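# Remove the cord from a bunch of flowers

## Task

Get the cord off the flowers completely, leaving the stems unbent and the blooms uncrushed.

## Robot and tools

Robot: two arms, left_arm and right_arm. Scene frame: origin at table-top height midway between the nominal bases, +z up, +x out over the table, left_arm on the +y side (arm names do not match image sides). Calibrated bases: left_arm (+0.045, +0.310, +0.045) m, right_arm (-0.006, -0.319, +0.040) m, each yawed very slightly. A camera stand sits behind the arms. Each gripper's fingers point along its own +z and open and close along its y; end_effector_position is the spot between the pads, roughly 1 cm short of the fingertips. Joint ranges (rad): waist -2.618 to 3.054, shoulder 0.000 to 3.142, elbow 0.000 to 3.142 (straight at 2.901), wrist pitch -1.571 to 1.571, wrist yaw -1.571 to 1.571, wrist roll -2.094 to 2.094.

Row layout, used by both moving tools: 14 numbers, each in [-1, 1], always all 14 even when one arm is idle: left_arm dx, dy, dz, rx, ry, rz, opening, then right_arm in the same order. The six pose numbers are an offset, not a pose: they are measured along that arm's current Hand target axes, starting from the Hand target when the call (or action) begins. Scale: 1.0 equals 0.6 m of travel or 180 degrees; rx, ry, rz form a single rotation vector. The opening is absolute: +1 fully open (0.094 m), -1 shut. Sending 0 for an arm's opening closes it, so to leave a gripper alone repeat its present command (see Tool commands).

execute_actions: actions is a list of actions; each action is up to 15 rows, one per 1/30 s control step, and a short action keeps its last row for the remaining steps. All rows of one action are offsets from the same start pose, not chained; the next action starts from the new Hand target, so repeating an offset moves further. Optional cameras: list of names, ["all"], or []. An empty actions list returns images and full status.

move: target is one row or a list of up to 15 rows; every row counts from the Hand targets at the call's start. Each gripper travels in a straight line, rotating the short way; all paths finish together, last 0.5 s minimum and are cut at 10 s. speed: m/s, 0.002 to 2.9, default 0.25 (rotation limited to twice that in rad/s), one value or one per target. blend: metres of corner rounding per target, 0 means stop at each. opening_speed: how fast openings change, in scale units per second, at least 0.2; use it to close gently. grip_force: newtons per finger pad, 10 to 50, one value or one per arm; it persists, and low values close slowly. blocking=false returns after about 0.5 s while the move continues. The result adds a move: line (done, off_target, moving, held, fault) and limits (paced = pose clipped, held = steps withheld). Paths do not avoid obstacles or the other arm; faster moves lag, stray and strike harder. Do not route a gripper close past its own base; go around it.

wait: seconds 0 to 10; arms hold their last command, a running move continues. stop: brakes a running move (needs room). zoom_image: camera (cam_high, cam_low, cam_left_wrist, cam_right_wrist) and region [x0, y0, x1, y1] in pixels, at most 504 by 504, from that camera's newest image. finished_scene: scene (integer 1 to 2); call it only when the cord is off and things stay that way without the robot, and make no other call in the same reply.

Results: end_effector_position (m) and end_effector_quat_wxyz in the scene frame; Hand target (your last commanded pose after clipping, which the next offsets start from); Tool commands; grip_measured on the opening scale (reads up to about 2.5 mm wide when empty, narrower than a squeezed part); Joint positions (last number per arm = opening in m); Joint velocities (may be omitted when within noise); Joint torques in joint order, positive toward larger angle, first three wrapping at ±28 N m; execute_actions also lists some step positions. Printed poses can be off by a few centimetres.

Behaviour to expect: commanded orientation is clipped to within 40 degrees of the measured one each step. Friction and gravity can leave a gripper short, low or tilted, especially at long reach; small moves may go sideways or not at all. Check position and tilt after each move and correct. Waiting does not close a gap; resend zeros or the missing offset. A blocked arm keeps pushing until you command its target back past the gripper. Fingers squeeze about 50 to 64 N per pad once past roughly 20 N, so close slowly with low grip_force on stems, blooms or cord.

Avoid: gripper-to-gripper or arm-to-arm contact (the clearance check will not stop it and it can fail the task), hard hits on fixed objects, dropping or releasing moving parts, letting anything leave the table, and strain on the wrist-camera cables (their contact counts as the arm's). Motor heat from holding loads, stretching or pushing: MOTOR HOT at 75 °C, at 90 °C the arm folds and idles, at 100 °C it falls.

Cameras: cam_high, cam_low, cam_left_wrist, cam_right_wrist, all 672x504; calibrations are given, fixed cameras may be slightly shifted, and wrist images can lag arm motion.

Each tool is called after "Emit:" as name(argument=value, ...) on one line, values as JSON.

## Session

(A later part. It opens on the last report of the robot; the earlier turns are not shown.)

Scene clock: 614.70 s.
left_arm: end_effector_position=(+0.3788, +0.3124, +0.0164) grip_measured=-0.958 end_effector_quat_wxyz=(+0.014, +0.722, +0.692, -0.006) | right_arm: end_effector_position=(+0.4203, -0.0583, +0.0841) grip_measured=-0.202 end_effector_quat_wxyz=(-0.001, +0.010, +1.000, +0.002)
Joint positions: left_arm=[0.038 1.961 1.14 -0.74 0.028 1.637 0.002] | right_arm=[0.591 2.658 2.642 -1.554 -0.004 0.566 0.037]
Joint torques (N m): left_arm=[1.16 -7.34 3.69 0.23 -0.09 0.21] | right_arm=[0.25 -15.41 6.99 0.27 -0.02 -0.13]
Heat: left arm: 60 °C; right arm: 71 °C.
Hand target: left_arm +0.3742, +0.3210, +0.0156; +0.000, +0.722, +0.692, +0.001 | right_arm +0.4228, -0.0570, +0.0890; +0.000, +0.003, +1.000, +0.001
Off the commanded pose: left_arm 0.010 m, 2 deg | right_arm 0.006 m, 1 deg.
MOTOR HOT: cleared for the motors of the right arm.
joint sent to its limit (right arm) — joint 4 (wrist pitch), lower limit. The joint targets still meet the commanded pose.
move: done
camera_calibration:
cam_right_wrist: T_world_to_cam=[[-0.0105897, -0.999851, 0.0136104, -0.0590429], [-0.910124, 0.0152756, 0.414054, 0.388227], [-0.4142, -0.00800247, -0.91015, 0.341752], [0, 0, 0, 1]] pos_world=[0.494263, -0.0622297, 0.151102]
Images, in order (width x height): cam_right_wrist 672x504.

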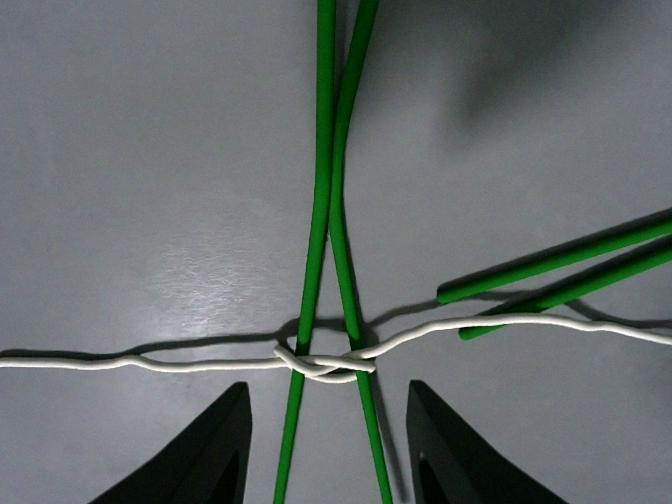

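Emit:
move(target=[[0,0,0,0,0,0,-1,0,0.01,0.125,0,0,0,-0.2],[0,0,0,0,0,0,-0.2,0,0.01,0.125,0,0,0,-0.84],[0,0,-0.1,0,0,0,-0.2,0,0.01,0.125,0,0,0,-0.84],[-0.368,0.02,-0.08,0,0,0,-0.2,0,0.01,0.125,0,0,0,-0.84]], speed=[0.1,0.1,0.2,0.25], grip_force=[50,30], cameras=["all"])

Scene clock: 648.57 s.
left_arm: end_effector_position=(+0.3692, +0.1015, +0.0603) grip_measured=-0.202 end_effector_quat_wxyz=(-0.004, +0.726, +0.688, -0.004) | right_arm: end_effector_position=(+0.4229, -0.0543, +0.0159) grip_measured=-0.837 end_effector_quat_wxyz=(-0.004, +0.008, +1.000, +0.000)
Joint positions: left_arm=[-0.553 2.081 1.515 -1.015 0.006 1.057 0.037] | right_arm=[0.595 2.658 2.37 -1.289 -0.004 0.566 0.008]
Joint torques (N m): left_arm=[0.49 -7.36 7.94 0.18 0.11 -0.04] | right_arm=[0.73 -15.99 4.52 0.53 -0.01 -0.02]
Heat: left arm: 59 °C; right arm: 76 °C. Fold the right arm in close to its base, or ease its load, before you think long.
Hand target: left_arm +0.3768, +0.1000, +0.0634; +0.000, +0.722, +0.692, +0.001 | right_arm +0.4229, -0.0509, +0.0141; +0.001, +0.003, +1.000, +0.001
Off the commanded pose: left_arm 0.008 m, 1 deg | right_arm 0.004 m, 1 deg.
MOTOR HOT: joint 2 (shoulder) of the right arm reports 76 °C; the controller's stop level is 90 °C. To cool a motor, set the load down, stop pushing, or move to a pose that needs little force.
grip_force (N): 50, 30
move: done
camera_calibration:
cam_left_wrist: T_world_to_cam=[[-0.999135, 0.0335408, 0.0245914, 0.360885], [0.0407901, 0.905668, 0.42202, -0.0964124], [-0.00811674, 0.422658, -0.906253, 0.0967476], [0, 0, 0, 1]] pos_world=[0.36529, 0.0343221, 0.119491]
cam_right_wrist: T_world_to_cam=[[-0.00631541, -0.999828, 0.0174592, -0.056006], [-0.907612, 0.0130602, 0.419607, 0.417514], [-0.419763, -0.0131962, -0.907538, 0.282756], [0, 0, 0, 1]] pos_world=[0.497278, -0.0577179, 0.0823979]

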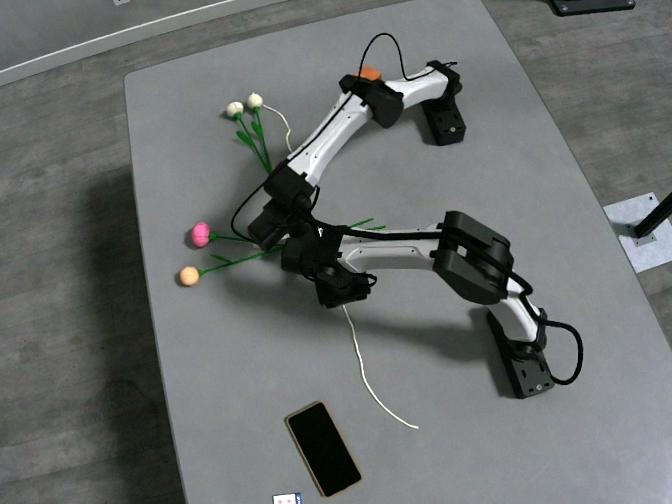

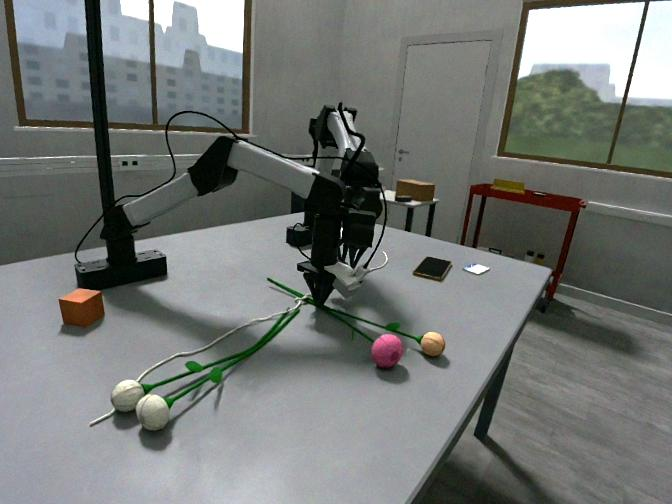

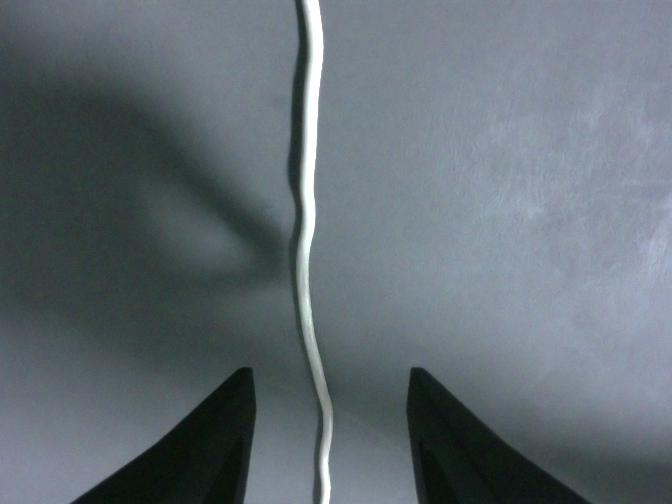

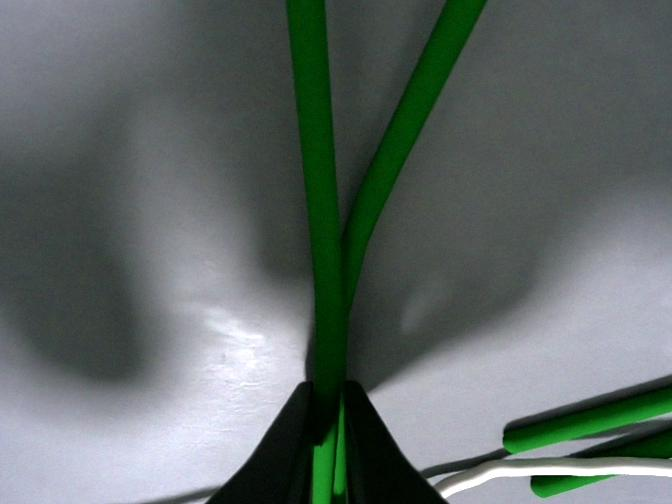

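Emit:
move(target=[[0,0.017,0.092,0,0,0,-0.2,0,0,0,0,0,0,-0.84],[0,0.017,0.092,0,0,0,-1,0,0,0,0,0,0,-0.84],[-0.07,-0.4,0.075,0,0,0,-1,0,0,0,0,0,0,-0.84]], speed=[0.1,0.1,0.08], grip_force=[50,30], cameras=["all"])

Emit:
zoom_image(camera="cam_high", region=[250, 180, 470, 340])

Scene clock: 662.03 s.
left_arm: end_effector_position=(+0.1520, +0.0546, +0.0152) grip_measured=-0.958 end_effector_quat_wxyz=(+0.030, +0.717, +0.696, +0.008) | right_arm: end_effector_position=(+0.4126, -0.0458, +0.0160) grip_measured=-0.837 end_effector_quat_wxyz=(-0.019, +0.000, +1.000, +0.008)
Joint positions: left_arm=[-1.183 1.746 0.839 -0.615 -0.038 0.404 0.002] | right_arm=[0.61 2.658 2.37 -1.306 -0.034 0.566 0.008]
Joint torques (N m): left_arm=[-1.21 -7.24 2.91 -0.14 0.49 0.08] | right_arm=[-0.49 -15.94 4.64 0.67 0.28 -0.02]
Heat: left arm: 60 °C; right arm: 77 °C. Fold the right arm in close to its base, or ease its load, before you think long.
Hand target: left_arm +0.1351, +0.0682, +0.0182; +0.000, +0.722, +0.692, +0.001 | right_arm +0.4229, -0.0509, +0.0141; +0.001, +0.003, +1.000, +0.001
Off the commanded pose: left_arm 0.022 m, 4 deg | right_arm 0.012 m, 2 deg.
MOTOR HOT: still on. Joint 2 (shoulder) of the right arm reports 77 °C.
grip_force (N): 50, 30
move: off_target (left_arm, right_arm); target 2's new opening was sent with left_arm's hand 0.012 m and 1 deg from that target
camera_calibration:
cam_left_wrist: T_world_to_cam=[[-0.999099, 0.00924868, -0.0414085, 0.148861], [-0.00777796, 0.91949, 0.393036, -0.0190269], [0.0417098, 0.393004, -0.91859, 0.0681381], [0, 0, 0, 1]] pos_world=[0.145737, -0.0106602, 0.0762333]
cam_right_wrist: T_world_to_cam=[[0.00839343, -0.999964, 0.00133062, -0.0534325], [-0.894751, -0.00691614, 0.446513, 0.401402], [-0.446487, -0.00493834, -0.894776, 0.289902], [0, 0, 0, 1]] pos_world=[0.489041, -0.0492228, 0.0802378]

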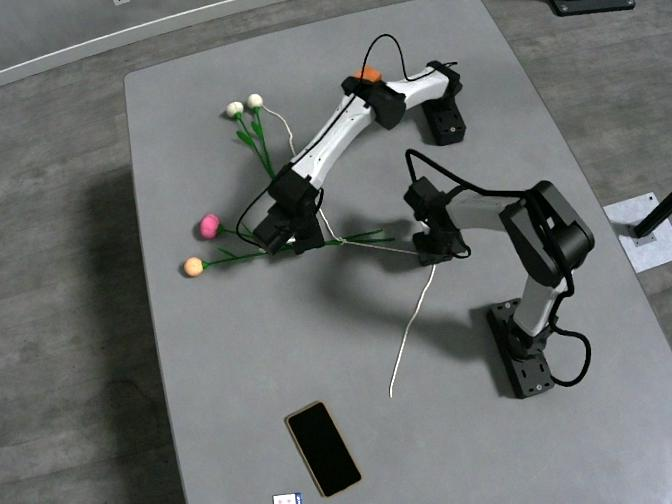

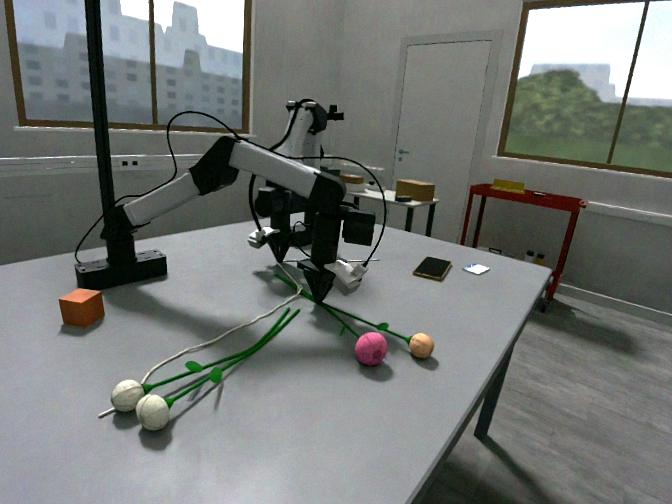

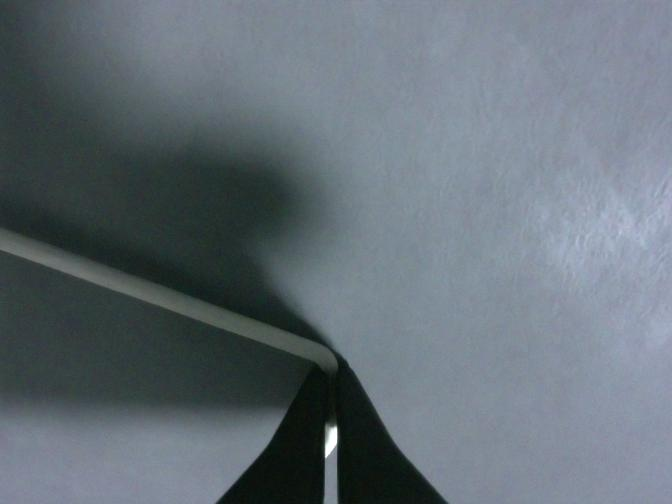

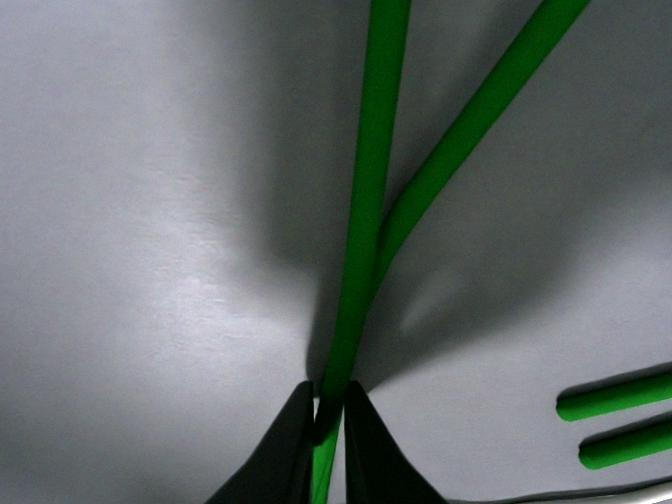

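Scaled by 2.291 from the camera's 672x504 image, which has a finer 960x720 frame.

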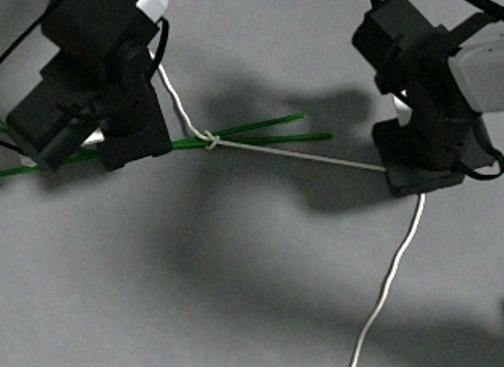

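Emit:
move(target=[[-0.022,0.04,0,0,0,0,-1,0,0,0,0,0,0,-0.84],[-0.022,0.04,0,0,0,0,-0.2,0,0,0,0,0,0,-0.84],[-0.022,0.04,-0.09,0,0,-0.1,-0.2,0,0,0,0,0,0,-0.84],[-0.088,0.209,-0.07,0,0,-0.383,-0.2,0,0,0,0,0,0,-0.84]], speed=[0.1,0.1,0.25,0.3], cameras=["cam_left_wrist","cam_high"])

Scene clock: 682.67 s.
left_arm: end_effector_position=(+0.2543, +0.0162, +0.0568) grip_measured=-0.202 end_effector_quat_wxyz=(+0.000, +0.210, +0.978, +0.008) | right_arm: end_effector_position=(+0.4143, -0.0471, +0.0160) grip_measured=-0.837 end_effector_quat_wxyz=(-0.014, +0.000, +1.000, +0.004)
Joint positions: left_arm=[-0.942 1.997 1.373 -0.958 -0.011 -0.533 0.037] | right_arm=[0.61 2.658 2.37 -1.303 -0.022 0.566 0.008]
Joint torques (N m): left_arm=[0.32 -6.82 7.91 0.19 0.2 0.11] | right_arm=[-0.55 -15.95 4.56 0.64 0.16 -0.02]
Heat: left arm: 60 °C; right arm: 79 °C. Fold the right arm in close to its base, or ease its load, before you think long.
Hand target: left_arm +0.2583, +0.0101, +0.0603; +0.001, +0.203, +0.979, +0.000 | right_arm +0.4230, -0.0508, +0.0141; +0.001, +0.003, +1.000, +0.001
Off the commanded pose: left_arm 0.008 m, 1 deg | right_arm 0.010 m, 2 deg.
MOTOR HOT: still on. Joint 2 (shoulder) of the right arm reports 79 °C.
grip_force (N): 50, 30
move: done
camera_calibration:
cam_left_wrist: T_world_to_cam=[[-0.392274, -0.919843, -0.00309832, 0.111729], [-0.833257, 0.353918, 0.424765, 0.218055], [-0.389621, 0.169206, -0.905298, 0.229811], [0, 0, 0, 1]] pos_world=[0.315063, -0.0132856, 0.115771]
Images, in order (width x height): cam_high 672x504, cam_left_wrist 672x504.

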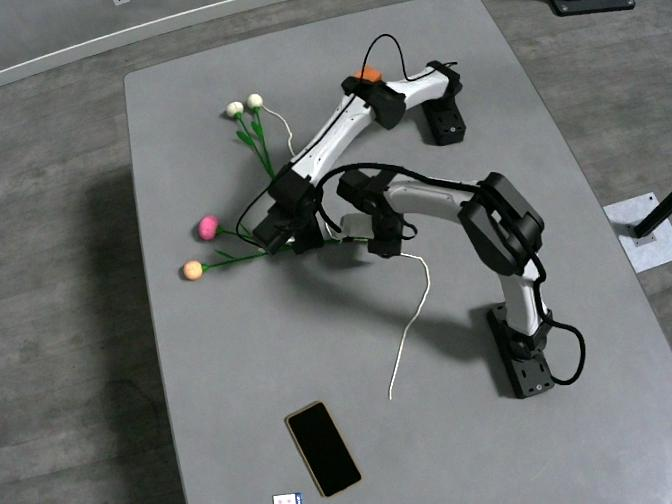

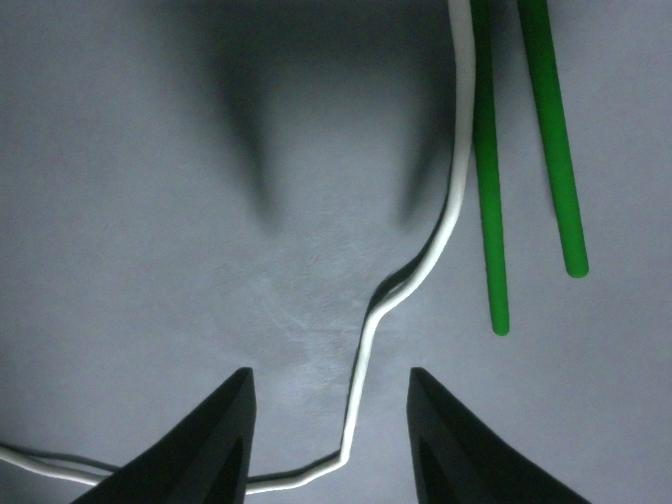

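Emit:
move(target=[[0.01,-0.032,0.087,0,0,0,-0.5,0,0,0,0,0,0,-0.84],[0.01,-0.032,0.087,0,0,0,-1,0,0,0,0,0,0,-0.84],[0.26,-0.085,0.065,0,0,0,-1,0,0,0,0,0,0,-0.84]], speed=[0.1,0.1,0.07], cameras=["all"])

Emit:
zoom_image(camera="cam_high", region=[250, 180, 470, 340])

Scene clock: 702.37 s.
left_arm: end_effector_position=(+0.1125, +0.0148, +0.0163) grip_measured=-0.955 end_effector_quat_wxyz=(+0.035, +0.200, +0.979, -0.003) | right_arm: end_effector_position=(+0.4051, -0.0471, +0.0164) grip_measured=-0.837 end_effector_quat_wxyz=(-0.034, +0.000, +0.999, +0.006)
Joint positions: left_arm=[-1.367 1.843 0.97 -0.666 -0.063 -0.979 0.002] | right_arm=[0.612 2.658 2.37 -1.334 -0.046 0.566 0.008]
Joint torques (N m): left_arm=[-1.24 -8.17 3.33 -0.1 0.64 0.04] | right_arm=[-0.66 -15.87 4.77 0.88 0.4 -0.02]
Heat: left arm: 60 °C; right arm: 79 °C. Fold the right arm in close to its base, or ease its load, before you think long.
Hand target: left_arm +0.0948, +0.0255, +0.0212; +0.000, +0.204, +0.979, +0.000 | right_arm +0.4229, -0.0509, +0.0141; +0.001, +0.003, +1.000, +0.000
Off the commanded pose: left_arm 0.021 m, 4 deg | right_arm 0.018 m, 4 deg.
MOTOR HOT: still on. Joint 2 (shoulder) of the right arm reports 79 °C.
grip_force (N): 50, 30
move: off_target (left_arm, right_arm); target 2's new opening was sent with left_arm's hand 0.012 m and 1 deg from that target
camera_calibration:
cam_left_wrist: T_world_to_cam=[[-0.373548, -0.927597, 0.00500635, 0.0525531], [-0.865505, 0.350475, 0.357866, 0.122343], [-0.33371, 0.129347, -0.933759, 0.132917], [0, 0, 0, 1]] pos_world=[0.169876, -0.0113226, 0.0800667]
cam_right_wrist: T_world_to_cam=[[0.00998449, -0.999931, 0.00626194, -0.0553259], [-0.880893, -0.00583202, 0.473279, 0.388464], [-0.47321, -0.0102416, -0.88089, 0.297205], [0, 0, 0, 1]] pos_world=[0.483388, -0.0500127, 0.0782996]

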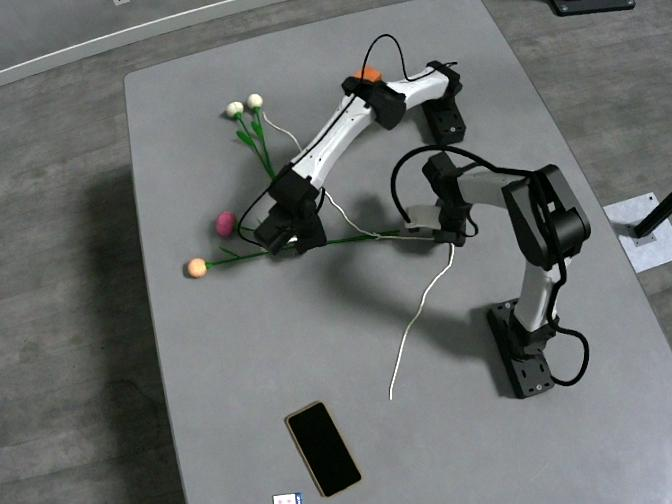

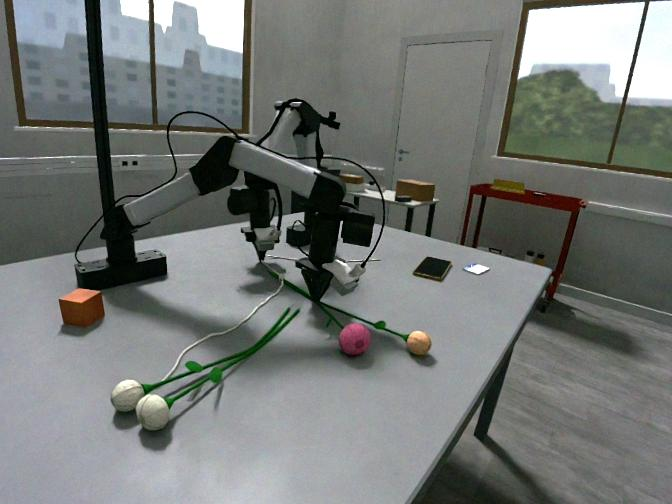

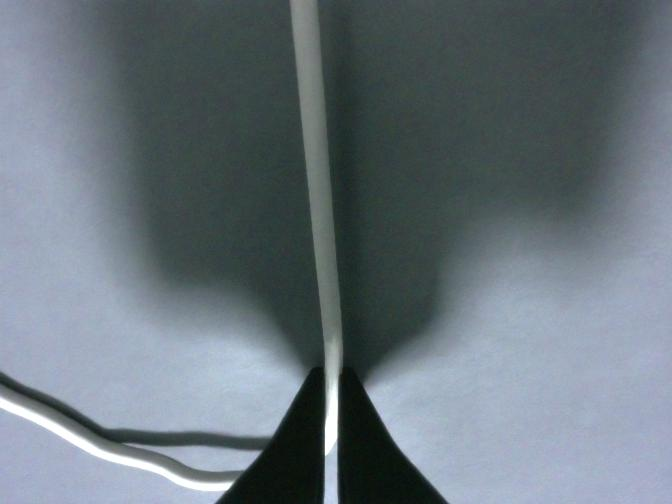

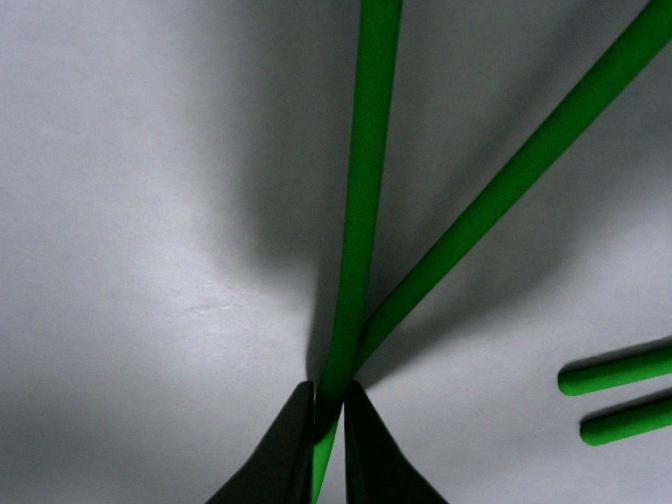

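Scaled by 2.291 from the camera's 672x504 image, which has a finer 960x720 frame.

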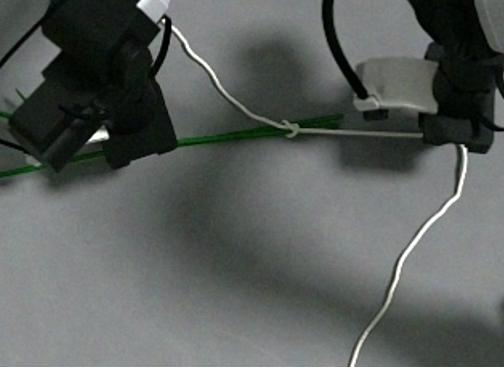

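Emit:
move(target=[0.115,-0.05,-0.01,0,0,0,-1,0,0,0,0,0,0,-0.84], speed=0.05, cameras=["cam_high","cam_low","cam_left_wrist"])

Emit:
zoom_image(camera="cam_high", region=[250, 180, 470, 340])

Scene clock: 711.27 s.
left_arm: end_effector_position=(+0.0229, +0.0280, +0.0161) grip_measured=-0.955 end_effector_quat_wxyz=(+0.004, +0.207, +0.978, +0.016) | right_arm: end_effector_position=(+0.4115, -0.0480, +0.0160) grip_measured=-0.837 end_effector_quat_wxyz=(-0.019, -0.001, +1.000, +0.001)
Joint positions: left_arm=[-1.642 1.829 0.952 -0.725 -0.013 -1.241 0.002] | right_arm=[0.612 2.658 2.37 -1.314 -0.021 0.566 0.008]
Joint torques (N m): left_arm=[-0.18 -8.87 4.36 0.16 0.14 -0.02] | right_arm=[-0.66 -15.95 4.51 0.74 0.16 -0.02]
Heat: left arm: 59 °C; right arm: 80 °C. Fold the right arm in close to its base, or ease its load, before you think long.
Hand target: left_arm +0.0196, +0.0256, +0.0270; +0.001, +0.204, +0.979, +0.000 | right_arm +0.4229, -0.0509, +0.0141; +0.001, +0.003, +1.000, +0.000
Off the commanded pose: left_arm 0.012 m, 2 deg | right_arm 0.012 m, 2 deg.
MOTOR HOT: still on. Joint 2 (shoulder) of the right arm reports 80 °C.
grip_force (N): 50, 30
move: off_target (left_arm, right_arm)
camera_calibration:
cam_left_wrist: T_world_to_cam=[[-0.385998, -0.922253, -0.0213419, 0.0318145], [-0.840678, 0.342143, 0.41976, 0.0389499], [-0.379823, 0.179968, -0.907384, 0.100297], [0, 0, 0, 1]] pos_world=[0.0831198, -0.00203573, 0.0753373]
Images, in order (width x height): cam_high 672x504, cam_low 672x504, cam_left_wrist 672x504.

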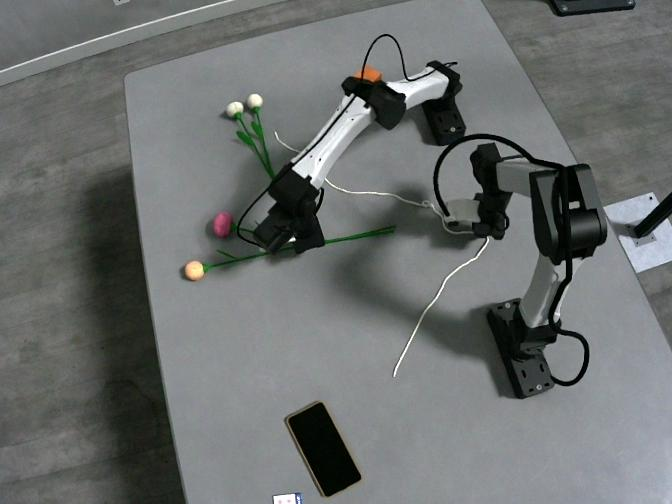

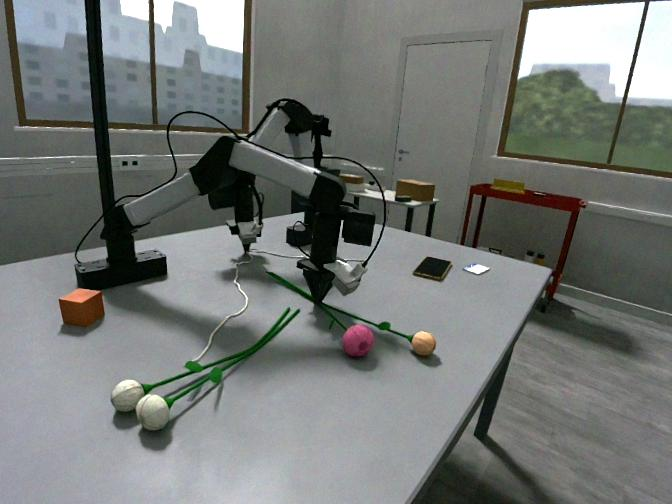

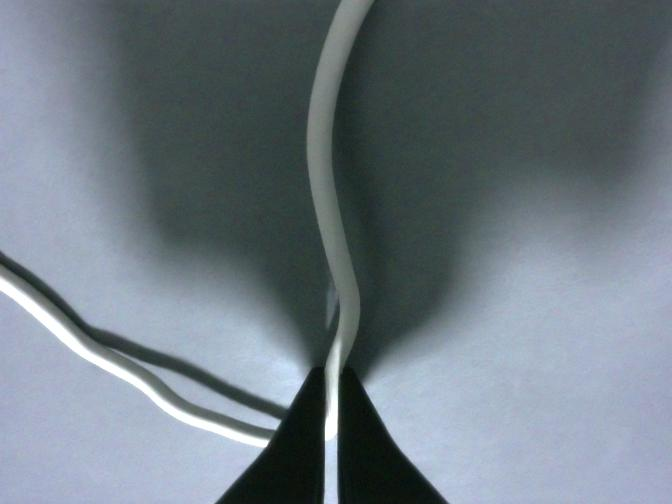

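Scaled by 2.291 from the camera's 672x504 image, which has a finer 960x720 frame.

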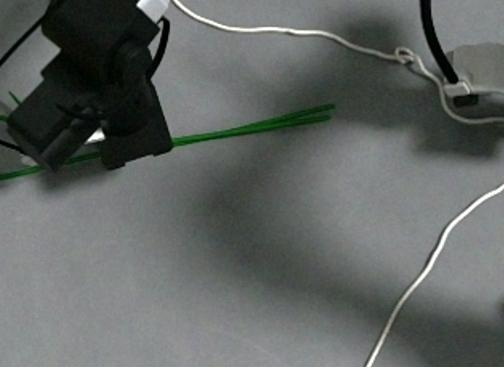

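Emit:
move(target=[[0,0,0,0,0,0,-1,0.018,0.004,0,0,0,0,-0.84],[0,0,0,0,0,0,-1,0.018,0.004,0,0,0,0,-0.5],[0,0,-0.2,0,0,0,-1,0.018,0.004,-0.17,0,0,0,-0.5],[0.0,-0.0,-0.42,0,0,0,-1,0.217,-0.417,-0.17,0,0,0,-0.5]], speed=[0.1,0.1,0.15,0.25], cameras=["cam_high","cam_low"])

Scene clock: 731.27 s.
left_arm: end_effector_position=(+0.0225, +0.0248, +0.2666) grip_measured=-0.955 end_effector_quat_wxyz=(+0.014, +0.205, +0.976, -0.066) | right_arm: end_effector_position=(+0.2882, -0.3007, +0.1096) grip_measured=-0.502 end_effector_quat_wxyz=(-0.017, +0.009, +1.000, -0.002)
Joint positions: left_arm=[-1.642 1.558 1.681 -1.559 -0.012 -1.242 0.002] | right_arm=[0.107 1.715 1.247 -1.137 0.001 0.08 0.023]
Joint torques (N m): left_arm=[-0.38 -6.02 7.66 0.44 0.16 0.02] | right_arm=[0.06 -11.14 4.4 0.49 -0.11 -0.12]
Heat: left arm: 62 °C; right arm: 80 °C. Fold the right arm in close to its base, or ease its load, before you think long.
Hand target: left_arm +0.0193, +0.0254, +0.2790; +0.000, +0.204, +0.979, +0.000 | right_arm +0.2910, -0.3004, +0.1156; +0.001, +0.003, +1.000, +0.001
Off the commanded pose: left_arm 0.013 m, 8 deg | right_arm 0.007 m, 2 deg.
MOTOR HOT: still on. Joint 2 (shoulder) of the right arm reports 80 °C.
joint sent to its limit (left arm) — joint 4 (wrist pitch), lower limit. The joint targets are off in orientation, not in position.
grip_force (N): 50, 30
move: off_target (left_arm)
Images, in order (width x height): cam_high 672x504, cam_low 672x504.

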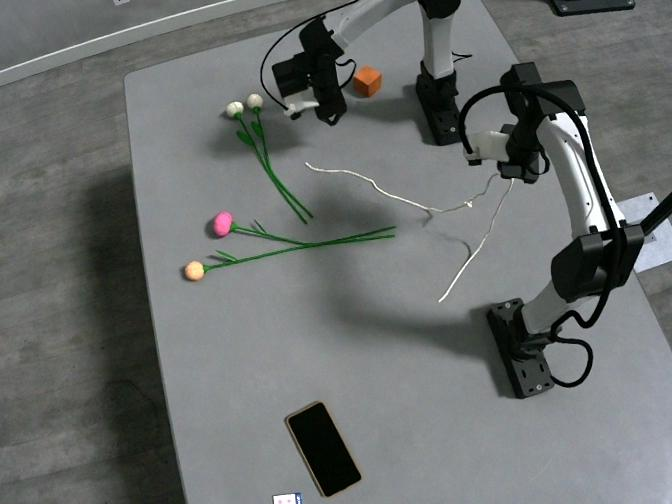

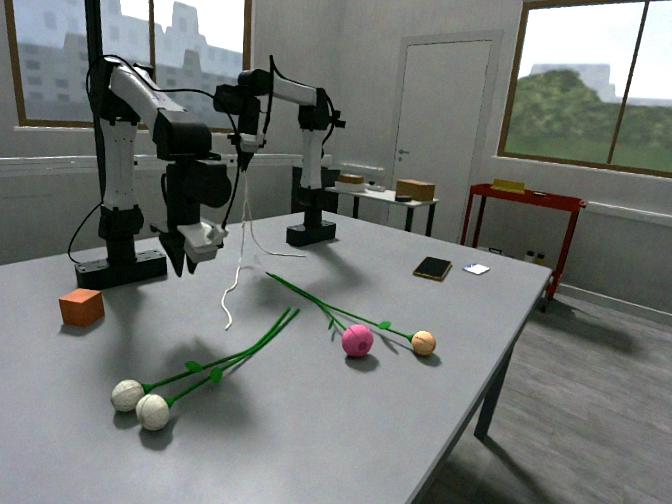

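Emit:
move(target=[[0,0,0.425,0,0,0,-1,0,0,0,0,0,0,-0.5],[0,0,0.425,0,0,0,-0.4,0,0,0,0,0,0,-0.5],[0,0,0.25,0,0,0,-0.4,0,0,0,0,0,0,-0.5]], speed=[0.12,0.1,0.15], cameras=["cam_high","cam_low"])

Scene clock: 740.10 s.
left_arm: end_effector_position=(+0.0231, +0.0321, +0.1146) grip_measured=-0.402 end_effector_quat_wxyz=(+0.003, +0.206, +0.978, +0.024) | right_arm: end_effector_position=(+0.2883, -0.3007, +0.1096) grip_measured=-0.502 end_effector_quat_wxyz=(-0.017, +0.009, +1.000, -0.002)
Joint positions: left_arm=[-1.642 1.664 1.187 -1.14 -0.011 -1.242 0.028] | right_arm=[0.107 1.715 1.247 -1.137 0.001 0.079 0.023]
Joint torques (N m): left_arm=[-0.24 -7.51 7.75 0.12 0.18 0.02] | right_arm=[0.05 -11.15 4.37 0.5 -0.11 -0.14]
Heat: left arm: 60 °C; right arm: 78 °C. Fold the right arm in close to its base, or ease its load, before you think long.
Hand target: left_arm +0.0195, +0.0255, +0.1289; +0.000, +0.204, +0.979, +0.001 | right_arm +0.2910, -0.3004, +0.1156; +0.001, +0.003, +1.000, +0.001
Off the commanded pose: left_arm 0.016 m, 3 deg | right_arm 0.007 m, 2 deg.
MOTOR HOT: still on. Joint 2 (shoulder) of the right arm reports 78 °C.
grip_force (N): 50, 30
move: off_target (left_arm)
Images, in order (width x height): cam_high 672x504, cam_low 672x504.

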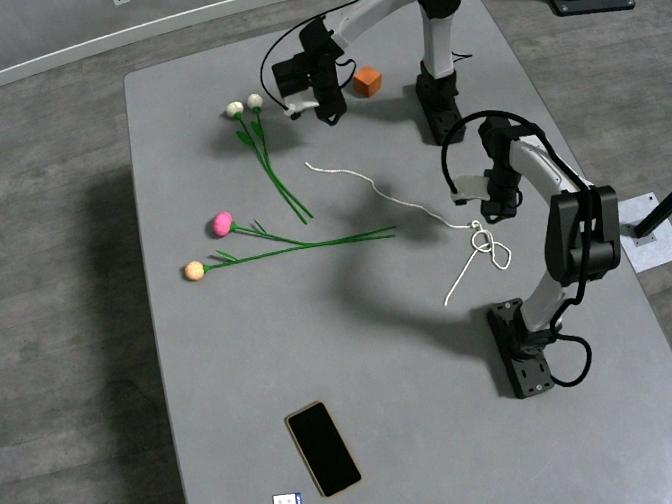

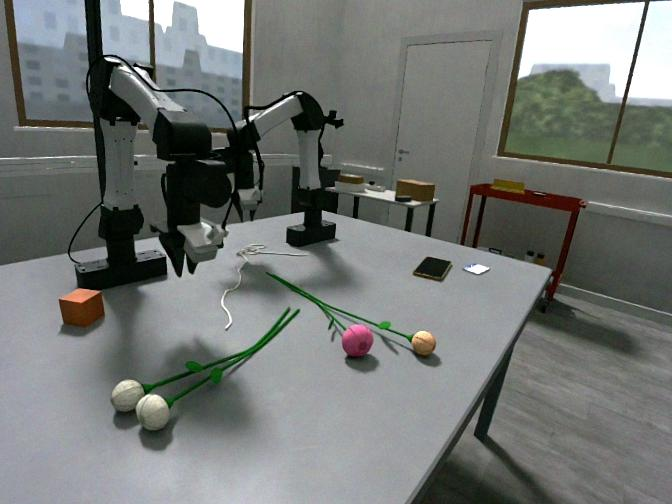

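Emit:
finished_scene(scene=2)

The scene is finished: the task was done.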